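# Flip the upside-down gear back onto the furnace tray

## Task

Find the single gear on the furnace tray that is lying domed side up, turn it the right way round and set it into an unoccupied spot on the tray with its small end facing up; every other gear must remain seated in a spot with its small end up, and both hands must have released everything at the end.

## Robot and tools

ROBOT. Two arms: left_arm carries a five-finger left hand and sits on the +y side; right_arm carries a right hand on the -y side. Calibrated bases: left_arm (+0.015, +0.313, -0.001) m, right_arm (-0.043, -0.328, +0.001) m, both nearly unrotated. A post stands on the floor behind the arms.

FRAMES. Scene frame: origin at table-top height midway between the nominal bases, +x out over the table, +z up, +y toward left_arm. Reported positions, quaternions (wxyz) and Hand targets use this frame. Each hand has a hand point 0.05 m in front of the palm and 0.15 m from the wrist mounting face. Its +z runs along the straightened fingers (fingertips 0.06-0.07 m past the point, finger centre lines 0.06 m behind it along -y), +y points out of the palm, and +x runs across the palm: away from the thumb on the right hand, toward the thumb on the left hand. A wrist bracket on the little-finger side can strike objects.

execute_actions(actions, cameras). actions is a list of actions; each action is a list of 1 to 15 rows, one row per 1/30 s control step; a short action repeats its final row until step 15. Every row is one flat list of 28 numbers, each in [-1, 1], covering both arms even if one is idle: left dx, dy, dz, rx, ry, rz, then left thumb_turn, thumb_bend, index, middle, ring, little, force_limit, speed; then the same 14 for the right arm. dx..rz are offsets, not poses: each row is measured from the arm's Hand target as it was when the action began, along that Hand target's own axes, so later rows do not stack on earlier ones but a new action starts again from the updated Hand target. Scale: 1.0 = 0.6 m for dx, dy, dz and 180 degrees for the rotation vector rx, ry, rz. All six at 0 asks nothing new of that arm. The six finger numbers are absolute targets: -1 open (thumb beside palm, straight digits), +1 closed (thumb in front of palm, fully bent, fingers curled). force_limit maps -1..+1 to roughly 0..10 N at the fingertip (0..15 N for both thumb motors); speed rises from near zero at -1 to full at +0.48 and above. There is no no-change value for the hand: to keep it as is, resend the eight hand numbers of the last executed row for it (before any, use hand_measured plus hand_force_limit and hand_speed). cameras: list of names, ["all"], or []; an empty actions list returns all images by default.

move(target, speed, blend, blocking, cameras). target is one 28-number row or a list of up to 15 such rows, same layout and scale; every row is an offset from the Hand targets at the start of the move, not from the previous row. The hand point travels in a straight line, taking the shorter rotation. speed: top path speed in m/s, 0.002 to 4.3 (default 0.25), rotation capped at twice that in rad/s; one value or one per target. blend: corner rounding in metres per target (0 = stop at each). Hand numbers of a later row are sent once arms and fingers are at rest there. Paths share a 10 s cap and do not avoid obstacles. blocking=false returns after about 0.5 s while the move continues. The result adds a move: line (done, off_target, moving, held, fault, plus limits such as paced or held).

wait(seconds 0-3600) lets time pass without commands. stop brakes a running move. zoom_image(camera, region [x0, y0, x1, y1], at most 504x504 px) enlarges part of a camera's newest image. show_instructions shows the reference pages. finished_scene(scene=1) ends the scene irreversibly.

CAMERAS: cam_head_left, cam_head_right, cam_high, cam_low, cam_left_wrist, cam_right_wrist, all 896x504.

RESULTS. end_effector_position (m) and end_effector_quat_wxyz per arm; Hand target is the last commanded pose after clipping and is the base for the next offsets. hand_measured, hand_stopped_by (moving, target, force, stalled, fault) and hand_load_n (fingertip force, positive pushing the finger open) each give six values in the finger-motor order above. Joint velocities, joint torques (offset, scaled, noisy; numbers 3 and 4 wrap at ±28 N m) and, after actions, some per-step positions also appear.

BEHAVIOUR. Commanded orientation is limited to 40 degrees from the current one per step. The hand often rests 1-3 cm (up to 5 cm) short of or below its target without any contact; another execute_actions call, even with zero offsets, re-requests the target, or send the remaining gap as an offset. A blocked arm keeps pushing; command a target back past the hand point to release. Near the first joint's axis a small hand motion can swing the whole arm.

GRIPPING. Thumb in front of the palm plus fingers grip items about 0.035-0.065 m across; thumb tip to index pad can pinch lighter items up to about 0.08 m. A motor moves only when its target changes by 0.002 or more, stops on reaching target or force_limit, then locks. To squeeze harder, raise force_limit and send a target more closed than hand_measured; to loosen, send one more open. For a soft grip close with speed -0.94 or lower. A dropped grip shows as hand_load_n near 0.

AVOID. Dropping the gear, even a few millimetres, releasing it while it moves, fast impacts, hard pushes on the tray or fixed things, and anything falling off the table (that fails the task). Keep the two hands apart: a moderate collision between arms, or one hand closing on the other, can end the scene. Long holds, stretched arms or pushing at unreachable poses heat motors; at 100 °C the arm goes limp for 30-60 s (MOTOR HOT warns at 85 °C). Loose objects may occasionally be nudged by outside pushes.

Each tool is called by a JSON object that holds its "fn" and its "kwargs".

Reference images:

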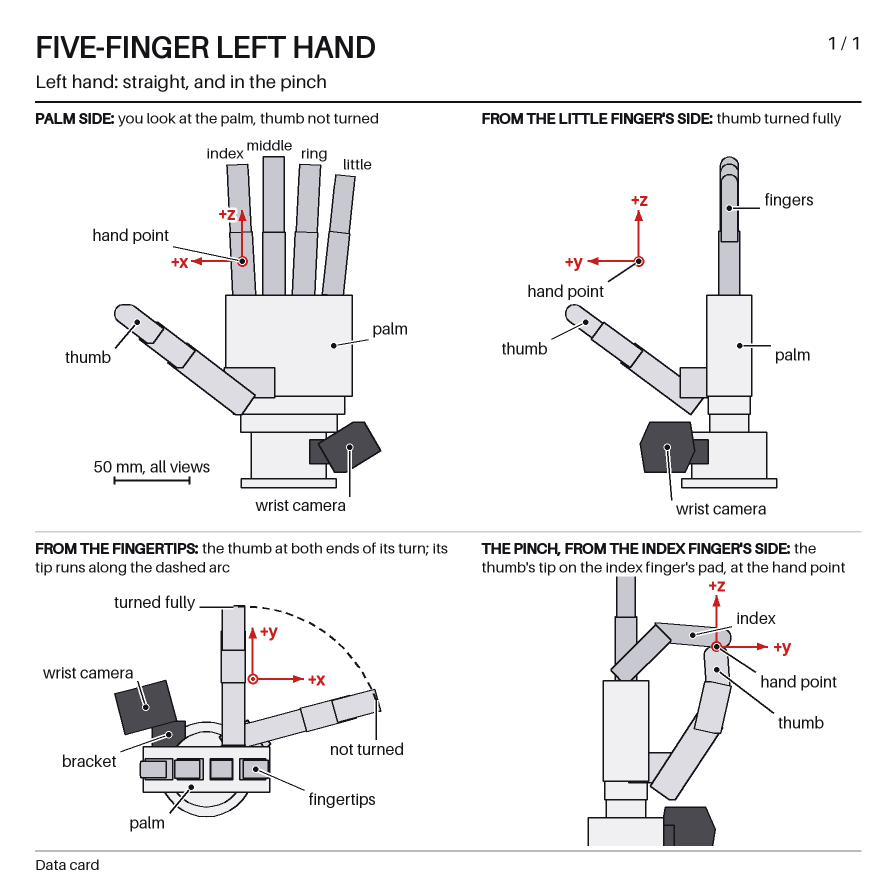

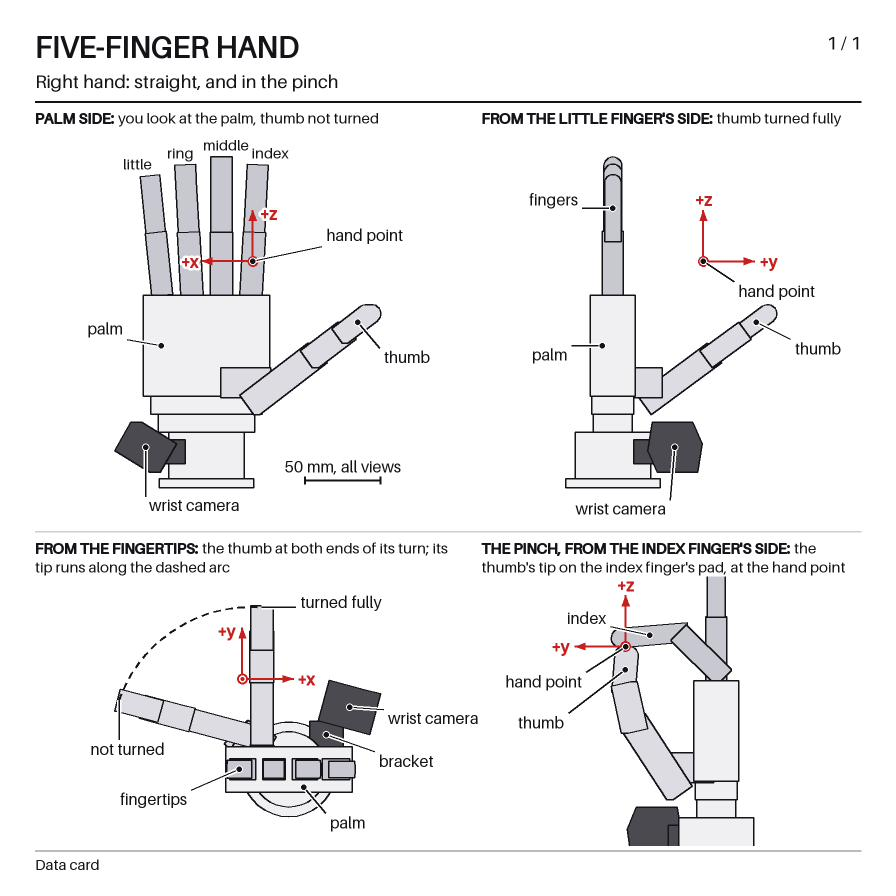

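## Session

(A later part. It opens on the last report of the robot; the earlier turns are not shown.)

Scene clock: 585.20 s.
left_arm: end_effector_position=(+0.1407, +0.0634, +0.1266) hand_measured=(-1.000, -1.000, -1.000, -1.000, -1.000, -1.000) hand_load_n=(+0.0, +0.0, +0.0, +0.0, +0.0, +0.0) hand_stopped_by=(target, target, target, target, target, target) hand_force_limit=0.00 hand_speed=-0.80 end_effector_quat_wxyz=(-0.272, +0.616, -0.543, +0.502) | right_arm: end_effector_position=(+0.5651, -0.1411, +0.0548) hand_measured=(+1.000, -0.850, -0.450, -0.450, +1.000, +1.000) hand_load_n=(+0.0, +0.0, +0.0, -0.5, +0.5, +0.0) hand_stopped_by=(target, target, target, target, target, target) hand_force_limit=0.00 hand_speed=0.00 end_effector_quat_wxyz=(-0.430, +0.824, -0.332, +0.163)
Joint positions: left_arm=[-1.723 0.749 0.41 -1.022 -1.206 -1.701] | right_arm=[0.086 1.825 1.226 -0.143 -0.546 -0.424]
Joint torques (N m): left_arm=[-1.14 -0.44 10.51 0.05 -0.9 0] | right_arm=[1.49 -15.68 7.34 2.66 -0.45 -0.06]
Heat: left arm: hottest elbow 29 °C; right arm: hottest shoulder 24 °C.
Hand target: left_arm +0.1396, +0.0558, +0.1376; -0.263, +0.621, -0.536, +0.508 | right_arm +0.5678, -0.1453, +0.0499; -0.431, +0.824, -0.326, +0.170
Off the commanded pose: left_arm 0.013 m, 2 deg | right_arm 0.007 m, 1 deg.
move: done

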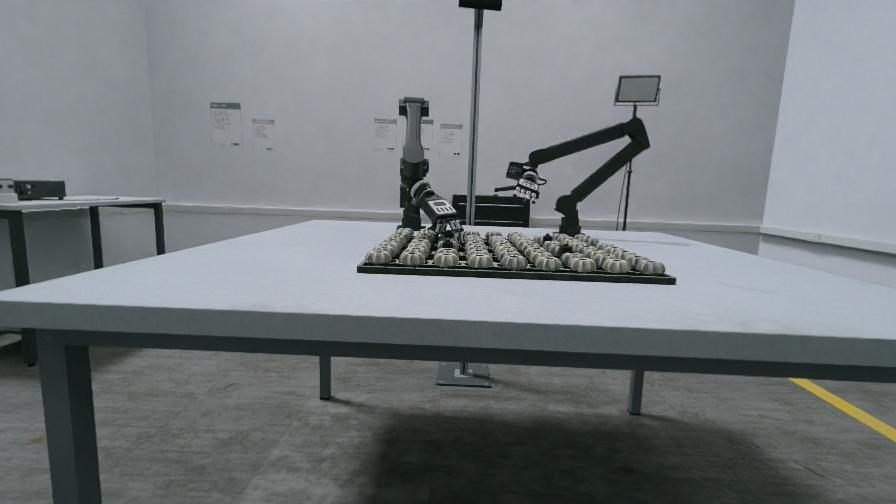

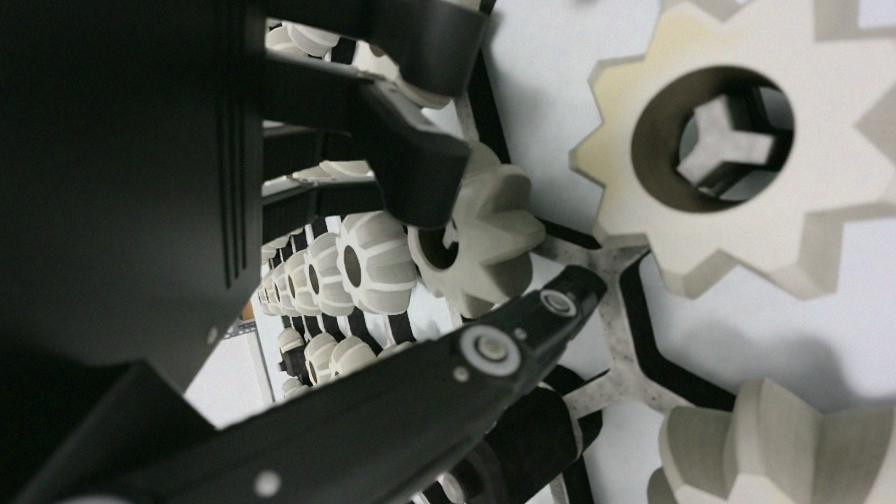

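{"fn": "move", "kwargs": {"target": [0,0,0,0,0,0,-1,-1,-1,-1,-1,-1,0,-0.8,0,0,0,0,0,0,1,-0.3,0.1,0.1,1,1,-0.5,-0.93], "cameras": ["cam_low","cam_right_wrist","cam_head_right","cam_head_left","cam_high"]}}

{"fn": "zoom_image", "kwargs": {"camera": "cam_right_wrist", "region": [300, 50, 700, 450]}}

{"fn": "zoom_image", "kwargs": {"camera": "cam_head_right", "region": [400, 110, 520, 230]}}

Scene clock: 594.53 s.
left_arm: end_effector_position=(+0.1407, +0.0634, +0.1266) hand_measured=(-1.000, -1.000, -1.000, -1.000, -1.000, -1.000) hand_load_n=(+0.0, +0.0, +0.0, +0.0, -0.5, +0.0) hand_stopped_by=(target, target, target, target, target, target) hand_force_limit=0.00 hand_speed=-0.80 end_effector_quat_wxyz=(-0.272, +0.616, -0.543, +0.502) | right_arm: end_effector_position=(+0.5664, -0.1409, +0.0546) hand_measured=(+1.000, -0.690, -0.182, -0.136, +1.000, +1.000) hand_load_n=(+0.0, +4.0, +3.0, +3.0, +0.0, +0.0) hand_stopped_by=(target, force, force, force, target, target) hand_force_limit=-0.50 hand_speed=-0.93 end_effector_quat_wxyz=(-0.431, +0.823, -0.331, +0.165)
Joint positions: left_arm=[-1.723 0.749 0.41 -1.022 -1.206 -1.701] | right_arm=[0.086 1.827 1.226 -0.137 -0.547 -0.425]
Joint torques (N m): left_arm=[-1.14 -0.38 10.51 0.06 -0.89 0] | right_arm=[1.49 -15.85 7.32 2.37 -0.43 -0.05]
Heat: left arm: hottest elbow 29 °C; right arm: hottest shoulder 24 °C.
Hand target: left_arm +0.1396, +0.0558, +0.1376; -0.263, +0.621, -0.536, +0.508 | right_arm +0.5678, -0.1453, +0.0499; -0.431, +0.824, -0.326, +0.170
Off the commanded pose: left_arm 0.013 m, 2 deg | right_arm 0.007 m, 1 deg.
move: done
Images, in order (width x height): cam_head_left 896x504, cam_head_right 896x504, cam_high 896x504, cam_low 896x504, cam_right_wrist 896x504.

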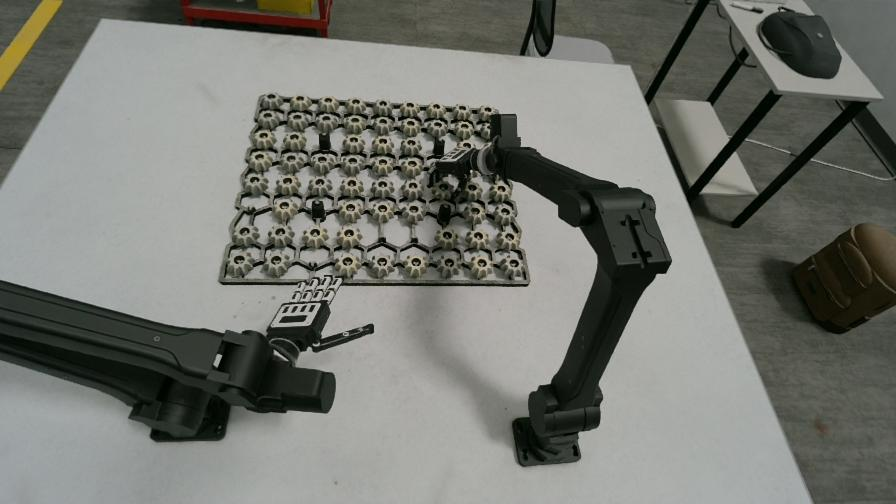

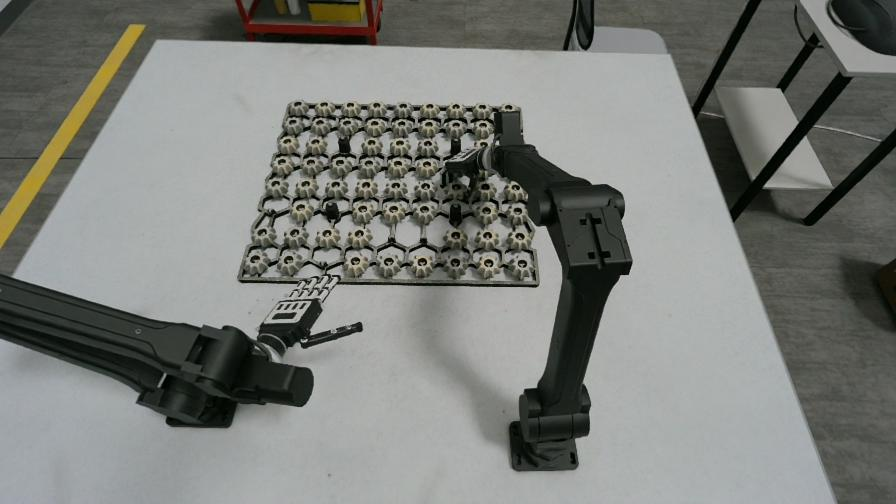

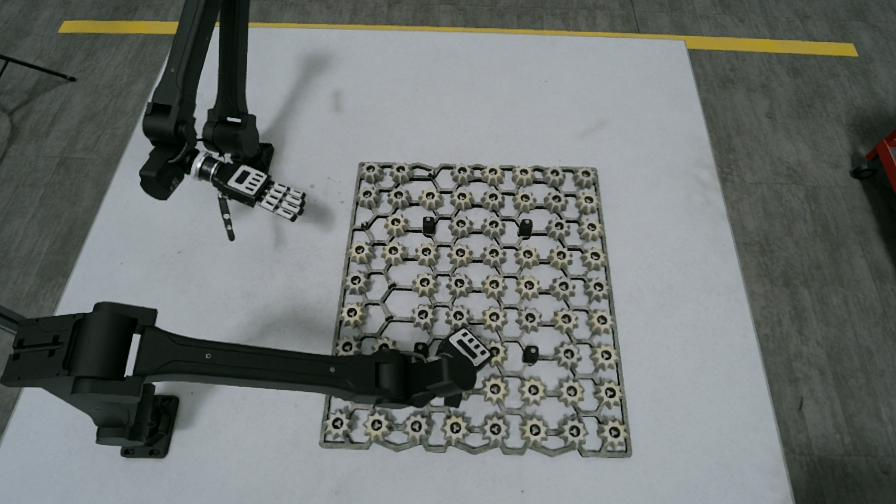

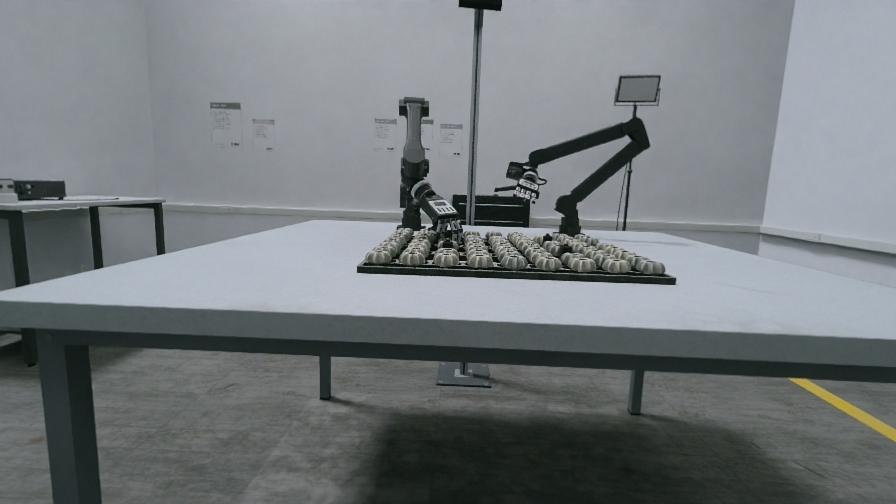

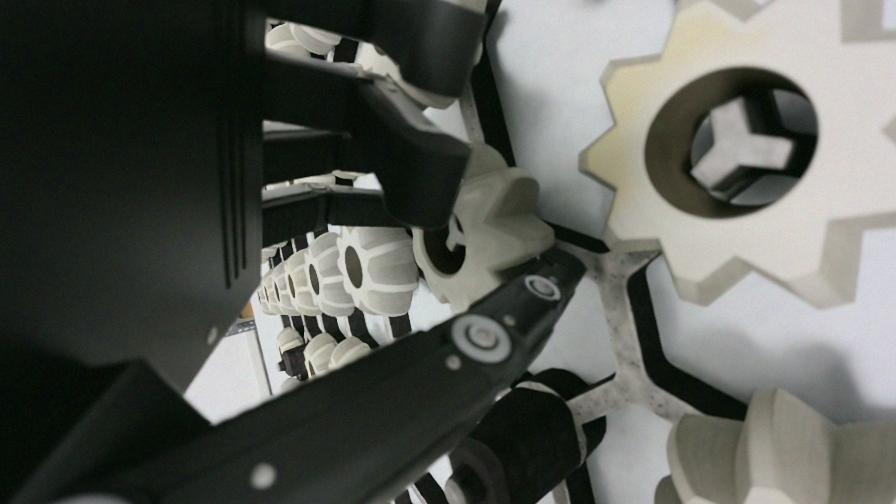

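Scaled by 1.260 from the camera's image (finer frame: 1280x720).

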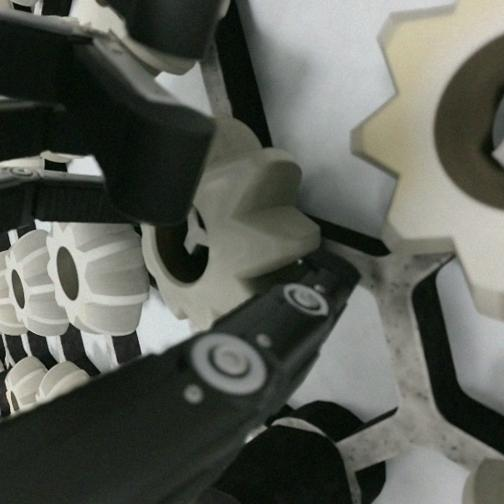

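Scaled by 4.200 from the camera's image (finer frame: 1280x720).

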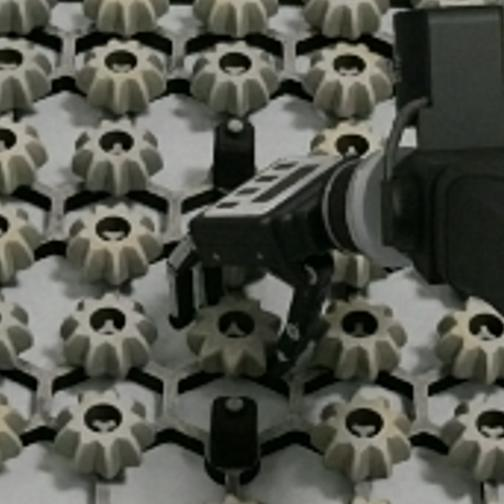

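{"fn": "move", "kwargs": {"target": [[0,0,0,0,0,0,-1,-1,-1,-1,-1,-1,0,-0.8,0,0,0,0,0,0,1,-0.25,0.15,0.15,1,1,0.0,-0.93],[0,0,0,0,0,0,-1,-1,-1,-1,-1,-1,0,-0.8,0,-0.0410,-0.0285,0,0,0,1,-0.25,0.15,0.15,1,1,0.0,-0.93]], "speed": 0.06, "cameras": ["cam_low","cam_right_wrist","cam_head_right","cam_head_left"]}}

Scene clock: 603.50 s.
left_arm: end_effector_position=(+0.1407, +0.0634, +0.1266) hand_measured=(-1.000, -1.000, -1.000, -1.000, -1.000, -1.000) hand_load_n=(+0.0, +0.0, +0.0, +0.0, +0.0, -0.5) hand_stopped_by=(target, target, target, target, target, target) hand_force_limit=0.00 hand_speed=-0.80 end_effector_quat_wxyz=(-0.272, +0.616, -0.543, +0.502) | right_arm: end_effector_position=(+0.5646, -0.1417, +0.0558) hand_measured=(+1.000, -0.684, -0.172, -0.126, +1.000, +1.000) hand_load_n=(+0.0, +6.0, +8.5, +7.5, +0.0, +0.0) hand_stopped_by=(target, force, force, force, target, target) hand_force_limit=0.00 hand_speed=-0.93 end_effector_quat_wxyz=(-0.428, +0.826, -0.328, +0.164)
Joint positions: left_arm=[-1.723 0.749 0.41 -1.022 -1.206 -1.701] | right_arm=[0.086 1.822 1.226 -0.148 -0.547 -0.435]
Joint torques (N m): left_arm=[-1.14 -0.44 10.51 0.05 -0.9 0] | right_arm=[1.38 -19.19 9.52 -0.29 -0.43 0.04]
Heat: left arm: hottest elbow 29 °C; right arm: hottest shoulder 24 °C.
Hand target: left_arm +0.1396, +0.0558, +0.1376; -0.263, +0.621, -0.536, +0.508 | right_arm +0.5678, -0.1454, +0.0797; -0.431, +0.824, -0.326, +0.170
Off the commanded pose: left_arm 0.013 m, 2 deg | right_arm 0.024 m, 1 deg.
move: off_target (right_arm)
Images, in order (width x height): cam_head_left 896x504, cam_head_right 896x504, cam_low 896x504, cam_right_wrist 896x504.

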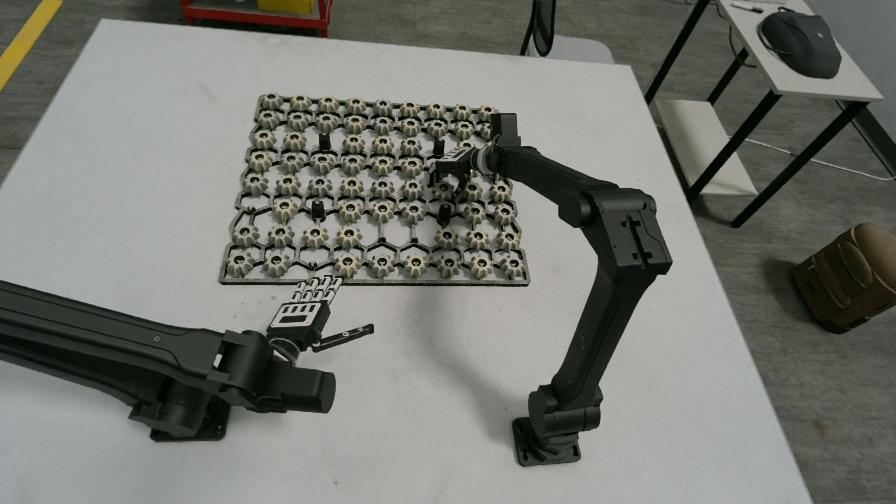

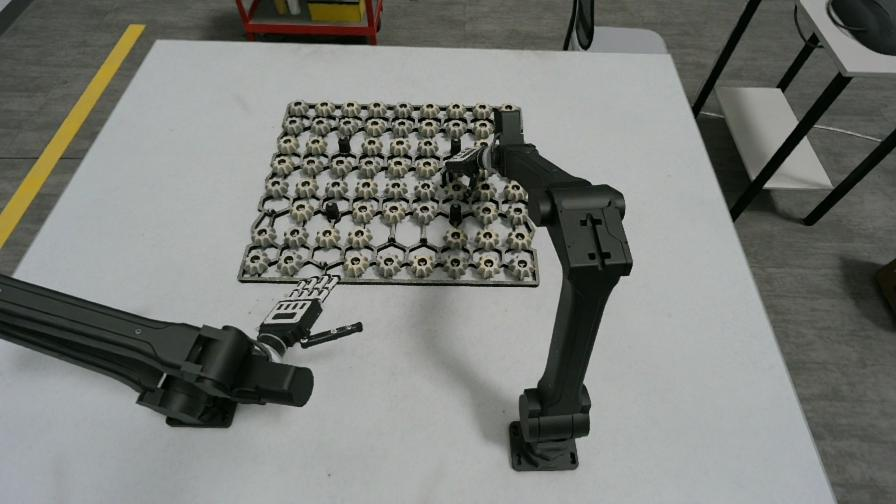

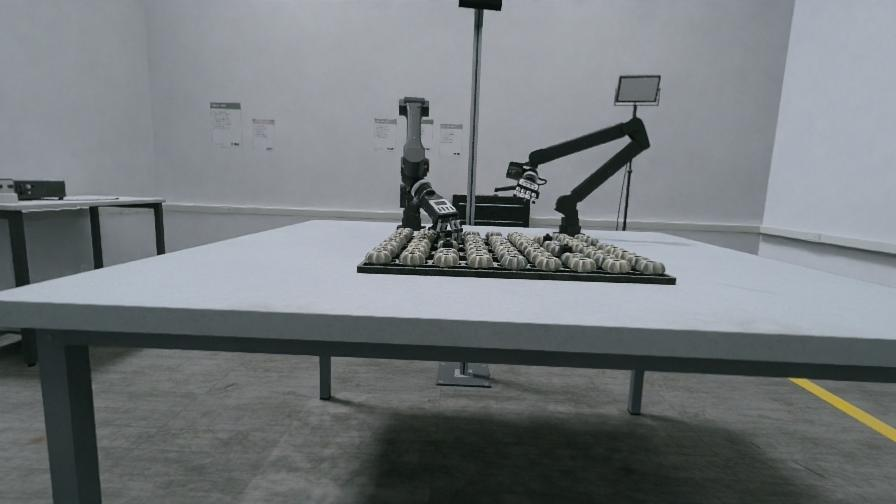

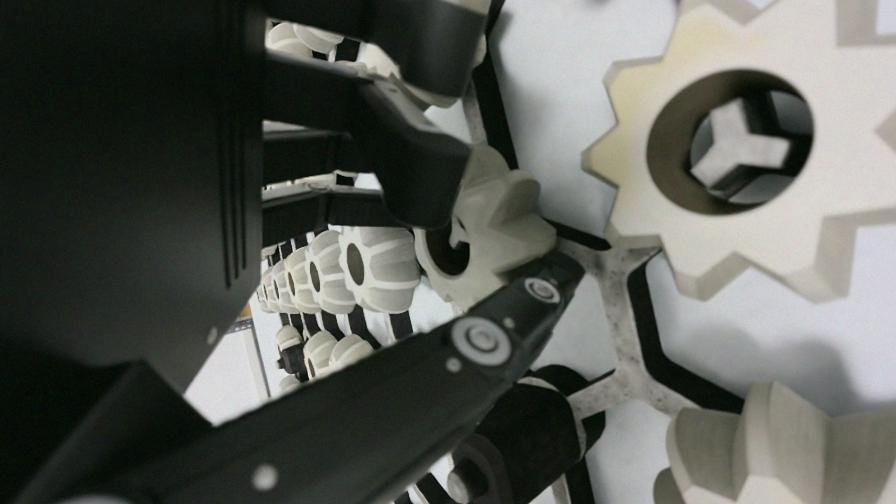

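{"fn": "move", "kwargs": {"target": [0,0,0,0,0,0,-1,-1,-1,-1,-1,-1,0,-0.8,0,-0.0205,-0.0143,0,0,0,1,-0.25,0.15,0.15,1,1,0.0,-0.93], "speed": 0.06, "cameras": ["cam_right_wrist","cam_head_right"]}}

Scene clock: 609.90 s.
left_arm: end_effector_position=(+0.1407, +0.0634, +0.1266) hand_measured=(-1.000, -1.000, -1.000, -1.000, -1.000, -1.000) hand_load_n=(-0.5, +0.5, +0.0, +0.0, +0.0, +0.0) hand_stopped_by=(target, target, target, target, target, target) hand_force_limit=0.00 hand_speed=-0.80 end_effector_quat_wxyz=(-0.272, +0.616, -0.543, +0.502) | right_arm: end_effector_position=(+0.5625, -0.1422, +0.0587) hand_measured=(+1.000, -0.684, -0.172, -0.126, +1.000, +1.000) hand_load_n=(+0.0, +4.0, +9.0, +9.5, +0.0, +0.0) hand_stopped_by=(target, force, force, force, target, target) hand_force_limit=0.00 hand_speed=-0.93 end_effector_quat_wxyz=(-0.423, +0.829, -0.329, +0.161)
Joint positions: left_arm=[-1.723 0.749 0.41 -1.022 -1.206 -1.701] | right_arm=[0.088 1.816 1.234 -0.177 -0.542 -0.44]
Joint torques (N m): left_arm=[-1.08 -0.44 10.51 0.06 -0.89 0] | right_arm=[1.44 -20.31 10.18 -0.61 -0.6 0.09]
Heat: left arm: hottest elbow 29 °C; right arm: hottest shoulder 24 °C.
Hand target: left_arm +0.1396, +0.0558, +0.1376; -0.263, +0.621, -0.536, +0.508 | right_arm +0.5678, -0.1454, +0.0947; -0.431, +0.824, -0.326, +0.170
Off the commanded pose: left_arm 0.013 m, 2 deg | right_arm 0.037 m, 2 deg.
move: off_target (right_arm)
Images, in order (width x height): cam_head_right 896x504, cam_right_wrist 896x504.

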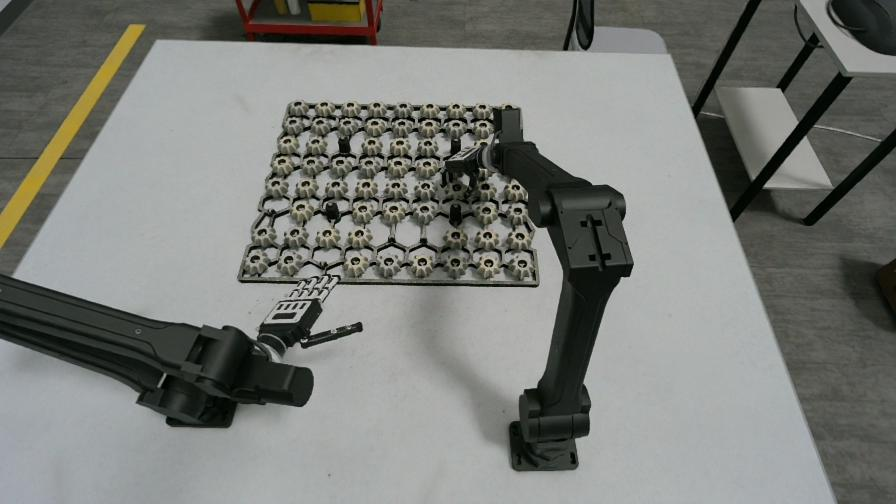

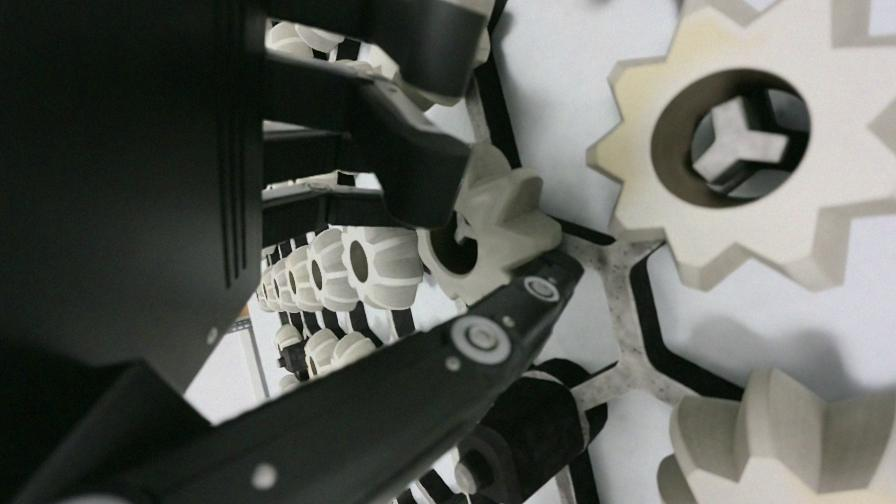

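{"fn": "zoom_image", "kwargs": {"camera": "cam_right_wrist", "region": [350, 100, 700, 400]}}

{"fn": "zoom_image", "kwargs": {"camera": "cam_head_right", "region": [420, 140, 510, 220]}}

Scaled by 1.440 from the camera's image (finer frame: 1280x720).

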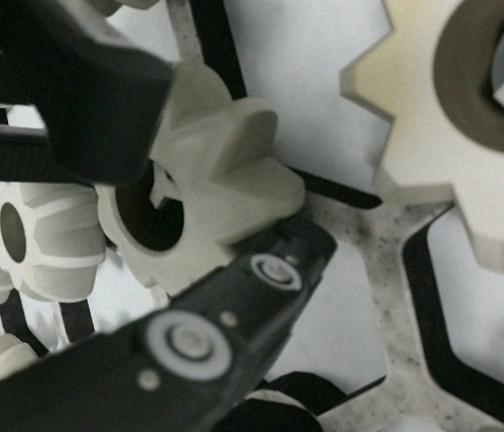

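Scaled by 5.600 from the camera's image (finer frame: 1280x720).

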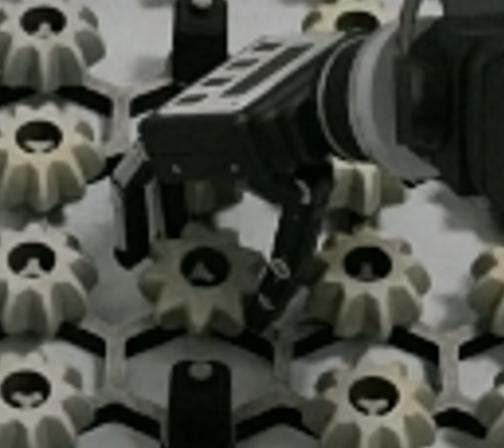

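{"fn": "move", "kwargs": {"target": [0,0,0,0,0,0,-1,-1,-1,-1,-1,-1,0,-0.8,0,-0.0273,-0.0190,0,0,0,1,-0.25,0.15,0.15,1,1,0.0,-0.93], "speed": 0.06, "cameras": ["cam_right_wrist","cam_head_right","cam_low"]}}

{"fn": "zoom_image", "kwargs": {"camera": "cam_right_wrist", "region": [350, 100, 700, 400]}}

{"fn": "zoom_image", "kwargs": {"camera": "cam_head_right", "region": [420, 140, 510, 220]}}

Scene clock: 630.27 s.
left_arm: end_effector_position=(+0.1407, +0.0634, +0.1266) hand_measured=(-1.000, -1.000, -1.000, -1.000, -1.000, -1.000) hand_load_n=(-0.5, +0.0, +0.0, +0.0, +0.0, +0.0) hand_stopped_by=(target, target, target, target, target, target) hand_force_limit=0.00 hand_speed=-0.80 end_effector_quat_wxyz=(-0.272, +0.616, -0.543, +0.502) | right_arm: end_effector_position=(+0.5537, -0.1433, +0.0952) hand_measured=(+1.000, -0.684, -0.170, -0.124, +1.000, +1.000) hand_load_n=(+0.0, +0.0, +0.0, +0.0, +0.0, +0.0) hand_stopped_by=(target, force, force, force, target, target) hand_force_limit=0.00 hand_speed=-0.93 end_effector_quat_wxyz=(-0.424, +0.829, -0.329, +0.158)
Joint positions: left_arm=[-1.723 0.749 0.41 -1.022 -1.206 -1.701] | right_arm=[0.087 1.749 1.248 -0.264 -0.547 -0.441]
Joint torques (N m): left_arm=[-1.08 -0.44 10.52 0.06 -0.89 0] | right_arm=[1.38 -16.38 11.44 0.96 -0.44 0.1]
Heat: left arm: hottest elbow 30 °C; right arm: hottest shoulder 25 °C.
Hand target: left_arm +0.1396, +0.0558, +0.1376; -0.263, +0.621, -0.536, +0.508 | right_arm +0.5679, -0.1454, +0.1148; -0.431, +0.824, -0.326, +0.170
Off the commanded pose: left_arm 0.013 m, 2 deg | right_arm 0.024 m, 2 deg.
move: off_target (right_arm)
Images, in order (width x height): cam_head_right 896x504, cam_low 896x504, cam_right_wrist 896x504.

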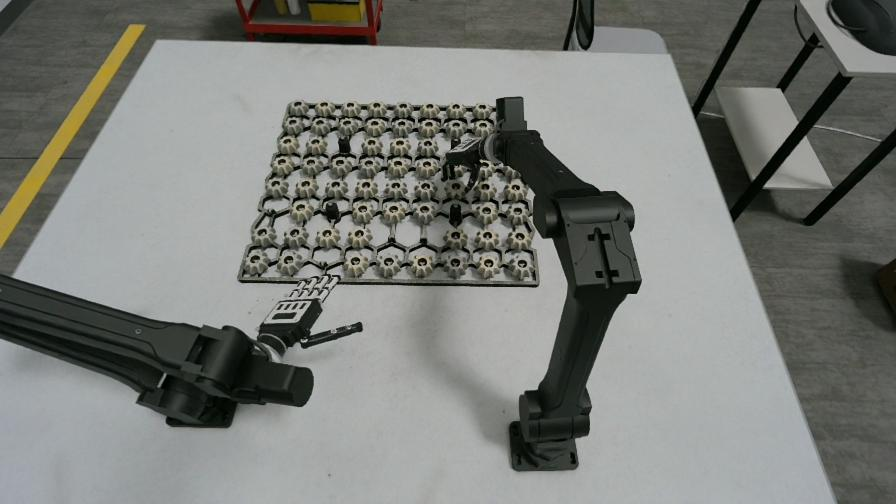

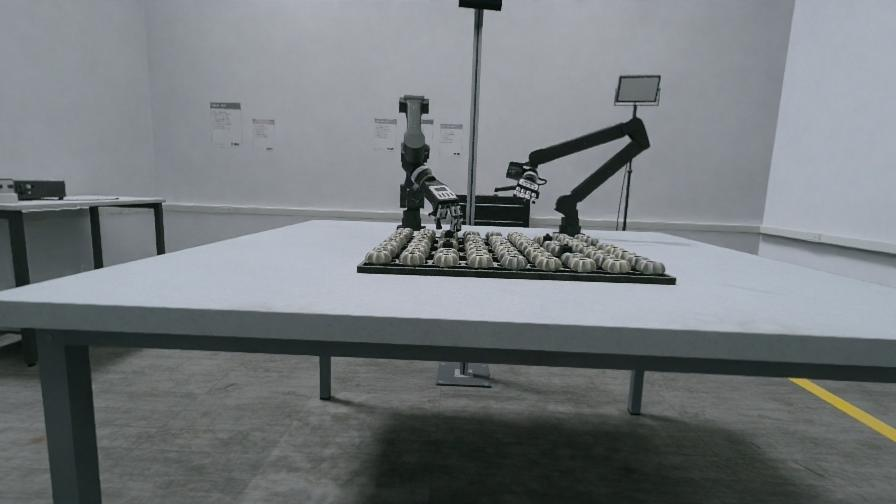

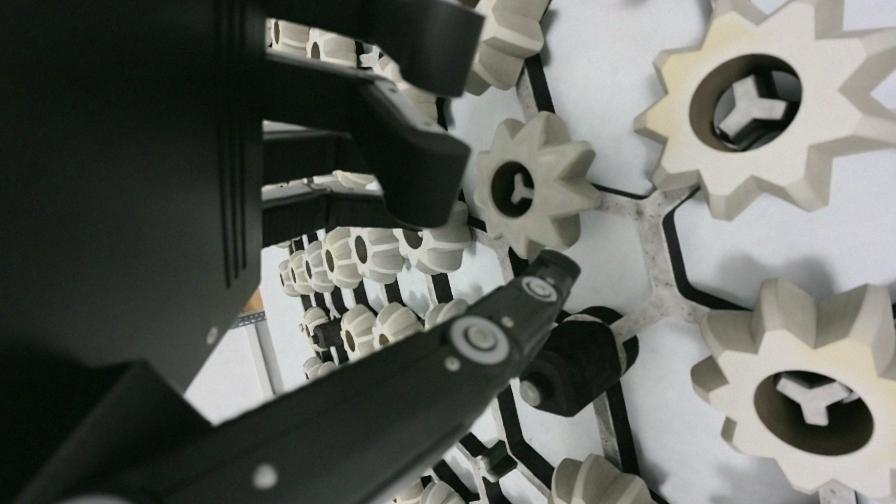

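Scaled by 1.440 from the camera's image (finer frame: 1280x720).

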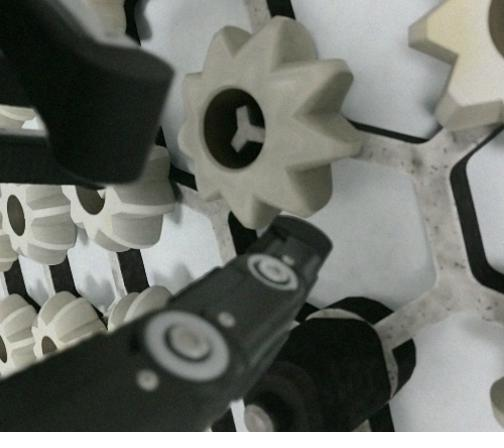

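Scaled by 5.600 from the camera's image (finer frame: 1280x720).

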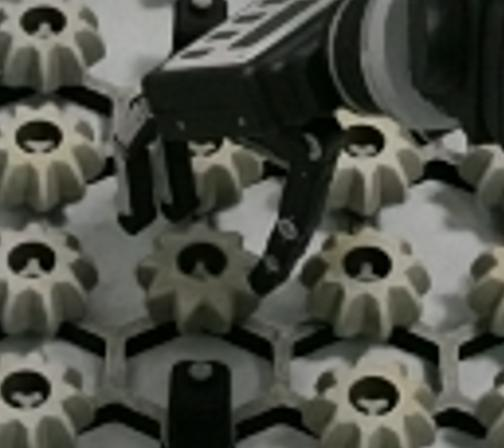

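{"fn": "move", "kwargs": {"target": [[0,0,0,0,0,0,-1,-1,-1,-1,-1,-1,0,-0.8,-0.007,0.0615,0.0428,0,0,0,1,-0.85,-0.45,-0.45,1,1,0.0,0],[0,0,0,0,0,0,-1,-1,-1,-1,-1,-1,0,-0.8,-0.007,0.0953,0.0662,0,0,0,1,-0.85,-0.45,-0.45,1,1,0.0,0]], "speed": [0.1,0.05], "cameras": ["cam_right_wrist","cam_head_right","cam_low"]}}

{"fn": "zoom_image", "kwargs": {"camera": "cam_right_wrist", "region": [350, 100, 700, 400]}}

{"fn": "zoom_image", "kwargs": {"camera": "cam_head_right", "region": [420, 140, 510, 220]}}

{"fn": "zoom_image", "kwargs": {"camera": "cam_low", "region": [400, 180, 500, 270]}}

Scene clock: 674.17 s.
left_arm: end_effector_position=(+0.1407, +0.0634, +0.1266) hand_measured=(-1.000, -1.000, -1.000, -1.000, -1.000, -1.000) hand_load_n=(+0.0, +0.0, +0.0, -0.5, -0.5, +0.0) hand_stopped_by=(target, target, target, target, target, target) hand_force_limit=0.00 hand_speed=-0.80 end_effector_quat_wxyz=(-0.272, +0.616, -0.543, +0.502) | right_arm: end_effector_position=(+0.5633, -0.1419, +0.0494) hand_measured=(+1.000, -0.850, -0.450, -0.450, +1.000, +1.000) hand_load_n=(+0.0, +0.0, +0.0, -0.5, +0.0, +0.0) hand_stopped_by=(target, target, target, target, target, target) hand_force_limit=0.00 hand_speed=0.00 end_effector_quat_wxyz=(-0.429, +0.826, -0.325, +0.167)
Joint positions: left_arm=[-1.723 0.749 0.41 -1.022 -1.206 -1.701] | right_arm=[0.087 1.828 1.212 -0.125 -0.547 -0.441]
Joint torques (N m): left_arm=[-1.08 -0.38 10.52 0.05 -0.9 0.01] | right_arm=[1.96 -15.91 7.25 2.61 -0.27 0.13]
Heat: left arm: hottest elbow 30 °C; right arm: hottest elbow 27 °C.
Hand target: left_arm +0.1396, +0.0558, +0.1376; -0.263, +0.621, -0.536, +0.508 | right_arm +0.5647, -0.1425, +0.0451; -0.431, +0.824, -0.326, +0.170
Off the commanded pose: left_arm 0.013 m, 2 deg | right_arm 0.005 m, 1 deg.
move: done
Images, in order (width x height): cam_head_right 896x504, cam_low 896x504, cam_right_wrist 896x504.

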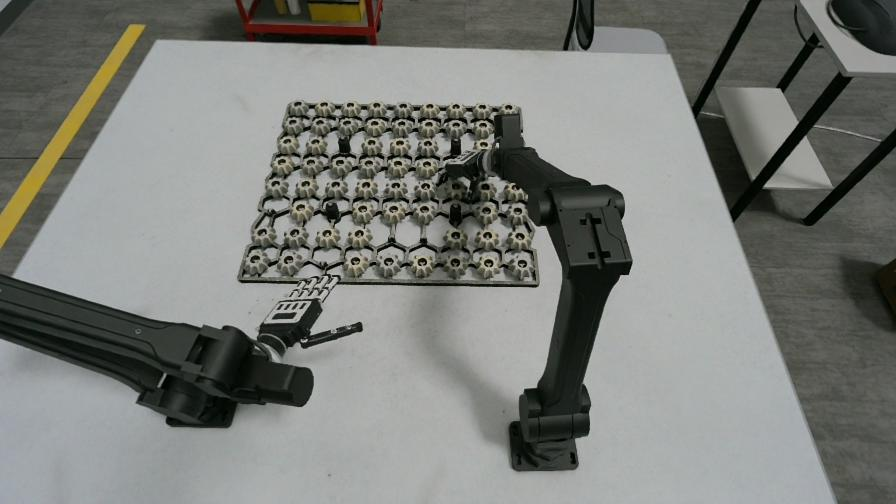

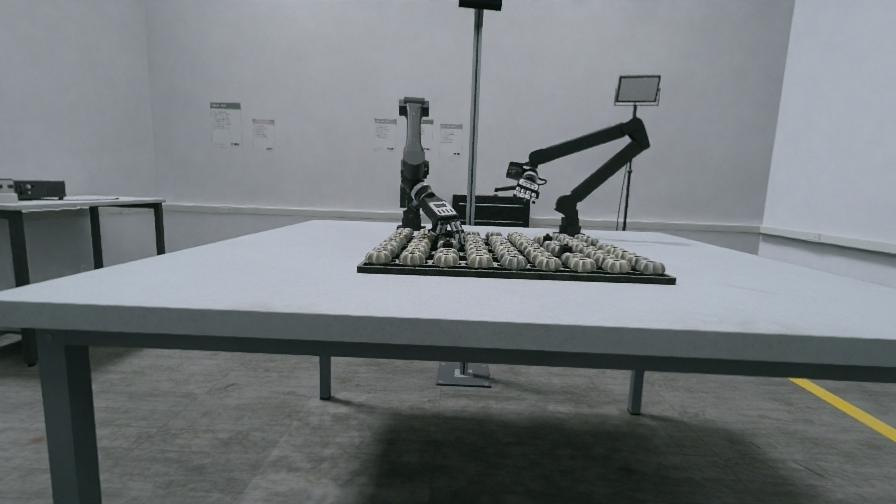

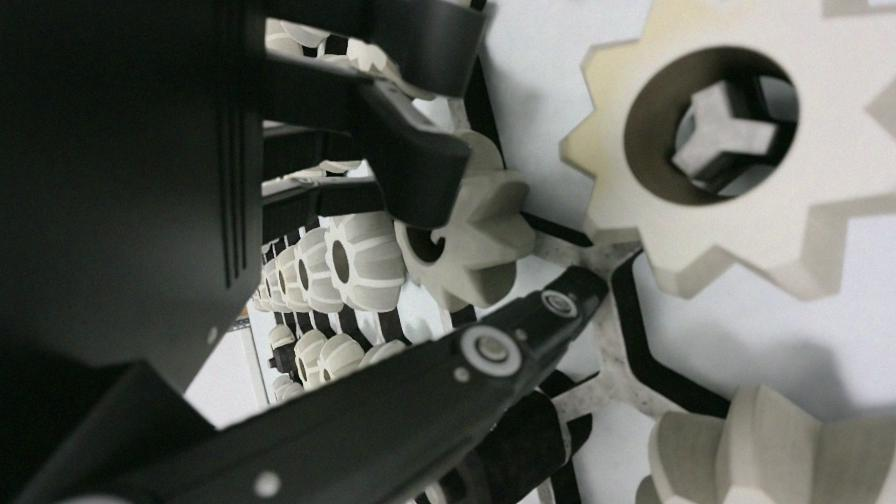

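Scaled by 1.440 from the camera's image (finer frame: 1280x720).

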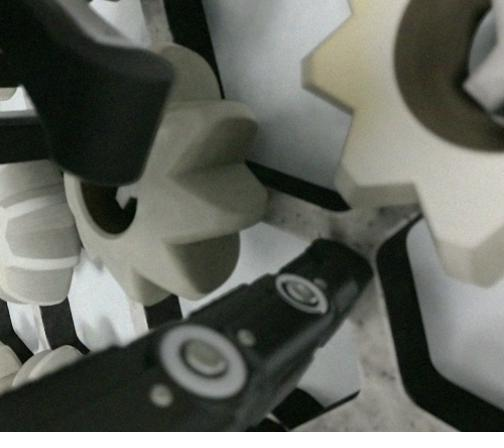

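Scaled by 5.600 from the camera's image (finer frame: 1280x720).

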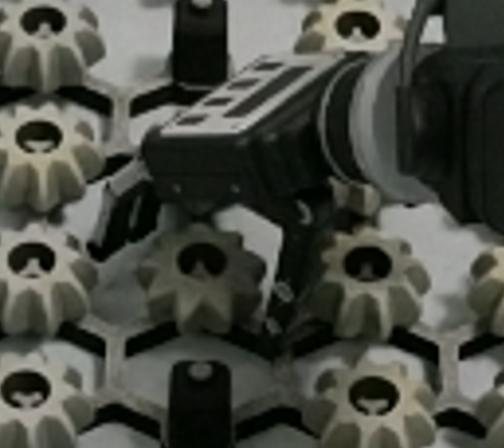

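Scaled by 5.040 from the camera's image (finer frame: 1280x720).

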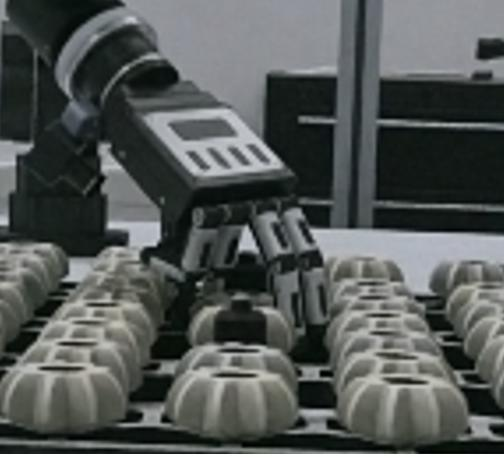

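{"fn": "move", "kwargs": {"target": [0,0,0,0,0,0,-1,-1,-1,-1,-1,-1,0,-0.8,0,0,0,0,0,0,1,-0.2,0.2,0.2,1,1,0.5,-0.93], "cameras": ["cam_right_wrist","cam_head_right"]}}

{"fn": "zoom_image", "kwargs": {"camera": "cam_right_wrist", "region": [350, 100, 700, 400]}}

Scene clock: 682.43 s.
left_arm: end_effector_position=(+0.1407, +0.0634, +0.1266) hand_measured=(-1.000, -1.000, -1.000, -1.000, -1.000, -1.000) hand_load_n=(+0.0, +0.0, +0.0, +0.0, +0.0, +0.0) hand_stopped_by=(target, target, target, target, target, target) hand_force_limit=0.00 hand_speed=-0.80 end_effector_quat_wxyz=(-0.272, +0.616, -0.543, +0.502) | right_arm: end_effector_position=(+0.5648, -0.1398, +0.0503) hand_measured=(+1.000, -0.682, -0.098, -0.158, +1.000, +1.000) hand_load_n=(-1.0, +13.0, +8.0, +6.0, +0.0, +0.5) hand_stopped_by=(target, force, force, force, target, target) hand_force_limit=0.50 hand_speed=-0.93 end_effector_quat_wxyz=(-0.432, +0.825, -0.321, +0.170)
Joint positions: left_arm=[-1.723 0.749 0.41 -1.022 -1.206 -1.701] | right_arm=[0.09 1.829 1.212 -0.114 -0.548 -0.44]
Joint torques (N m): left_arm=[-1.08 -0.38 10.51 0.06 -0.9 0.01] | right_arm=[1.73 -15.85 7.28 2.15 -0.24 0.11]
Heat: left arm: hottest elbow 30 °C; right arm: hottest elbow 26 °C.
Hand target: left_arm +0.1396, +0.0558, +0.1376; -0.263, +0.621, -0.536, +0.508 | right_arm +0.5647, -0.1425, +0.0452; -0.431, +0.824, -0.326, +0.170
Off the commanded pose: left_arm 0.013 m, 2 deg | right_arm 0.006 m, 1 deg.
move: done
Images, in order (width x height): cam_head_right 896x504, cam_right_wrist 896x504.

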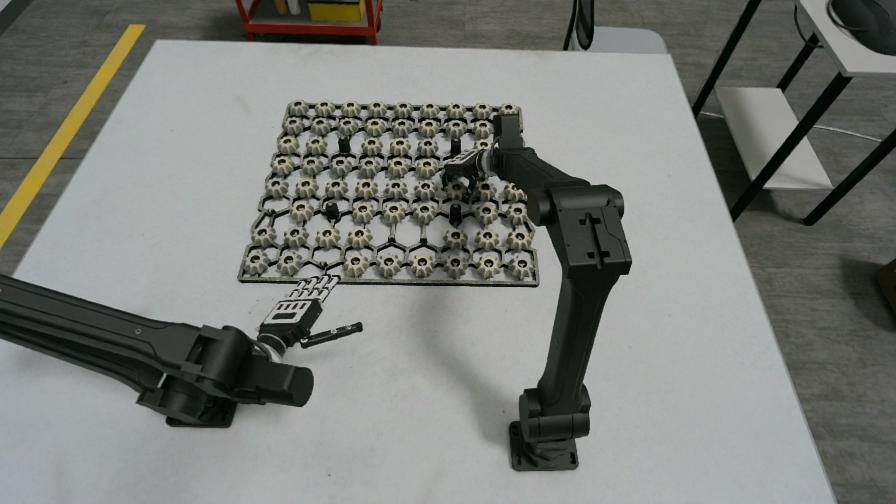

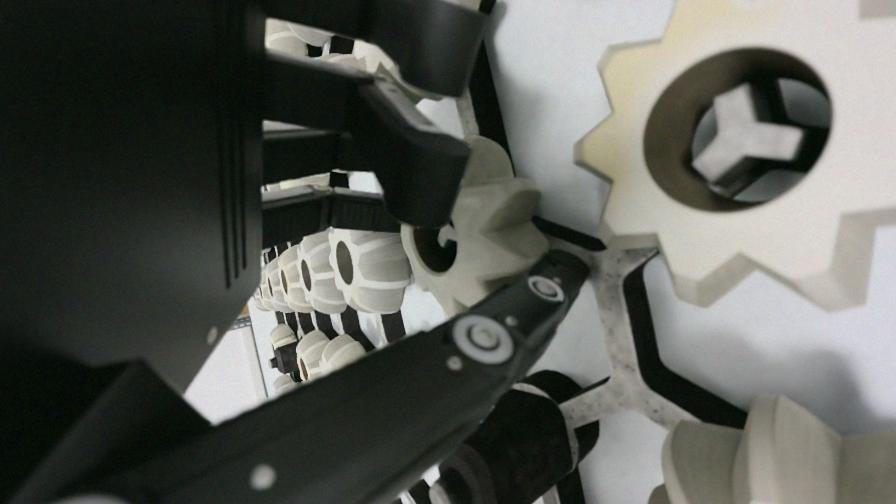

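Scaled by 1.440 from the camera's image (finer frame: 1280x720).

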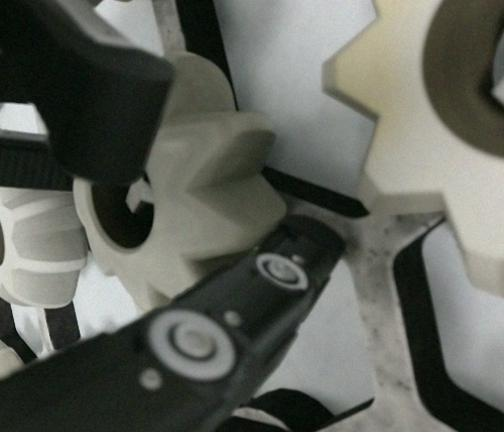

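{"fn": "move", "kwargs": {"target": [0,0,0,0,0,0,-1,-1,-1,-1,-1,-1,0,-0.8,0,-0.0410,-0.0285,0,0,0,1,-0.2,0.2,0.2,1,1,0.5,-0.93], "speed": 0.05, "cameras": ["cam_right_wrist"]}}

Scene clock: 686.97 s.
left_arm: end_effector_position=(+0.1407, +0.0634, +0.1266) hand_measured=(-1.000, -1.000, -1.000, -1.000, -1.000, -1.000) hand_load_n=(+0.0, +0.0, +0.0, -0.5, +0.0, +0.0) hand_stopped_by=(target, target, target, target, target, target) hand_force_limit=0.00 hand_speed=-0.80 end_effector_quat_wxyz=(-0.272, +0.616, -0.543, +0.502) | right_arm: end_effector_position=(+0.5618, -0.1400, +0.0492) hand_measured=(+1.000, -0.682, -0.098, -0.158, +1.000, +1.000) hand_load_n=(-3.0, +10.5, +10.0, +9.0, +0.0, +0.5) hand_stopped_by=(target, force, force, force, target, target) hand_force_limit=0.50 hand_speed=-0.93 end_effector_quat_wxyz=(-0.427, +0.827, -0.325, +0.165)
Joint positions: left_arm=[-1.723 0.749 0.41 -1.022 -1.206 -1.701] | right_arm=[0.091 1.827 1.212 -0.13 -0.544 -0.44]
Joint torques (N m): left_arm=[-1.14 -0.38 10.52 0.08 -0.9 0] | right_arm=[1.61 -19.37 9.39 -0.28 -0.37 0.11]
Heat: left arm: hottest elbow 30 °C; right arm: hottest elbow 26 °C.
Hand target: left_arm +0.1396, +0.0558, +0.1376; -0.263, +0.621, -0.536, +0.508 | right_arm +0.5648, -0.1426, +0.0751; -0.431, +0.824, -0.326, +0.170
Off the commanded pose: left_arm 0.013 m, 2 deg | right_arm 0.026 m, 1 deg.
move: off_target (right_arm)

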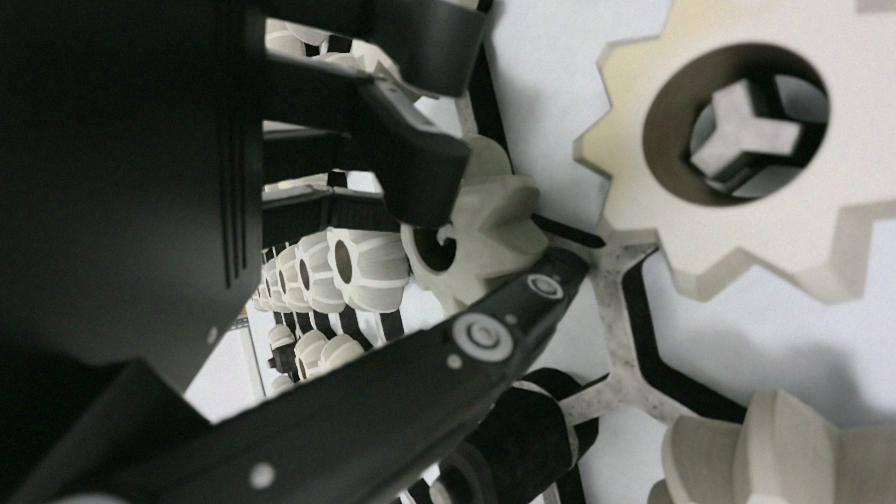

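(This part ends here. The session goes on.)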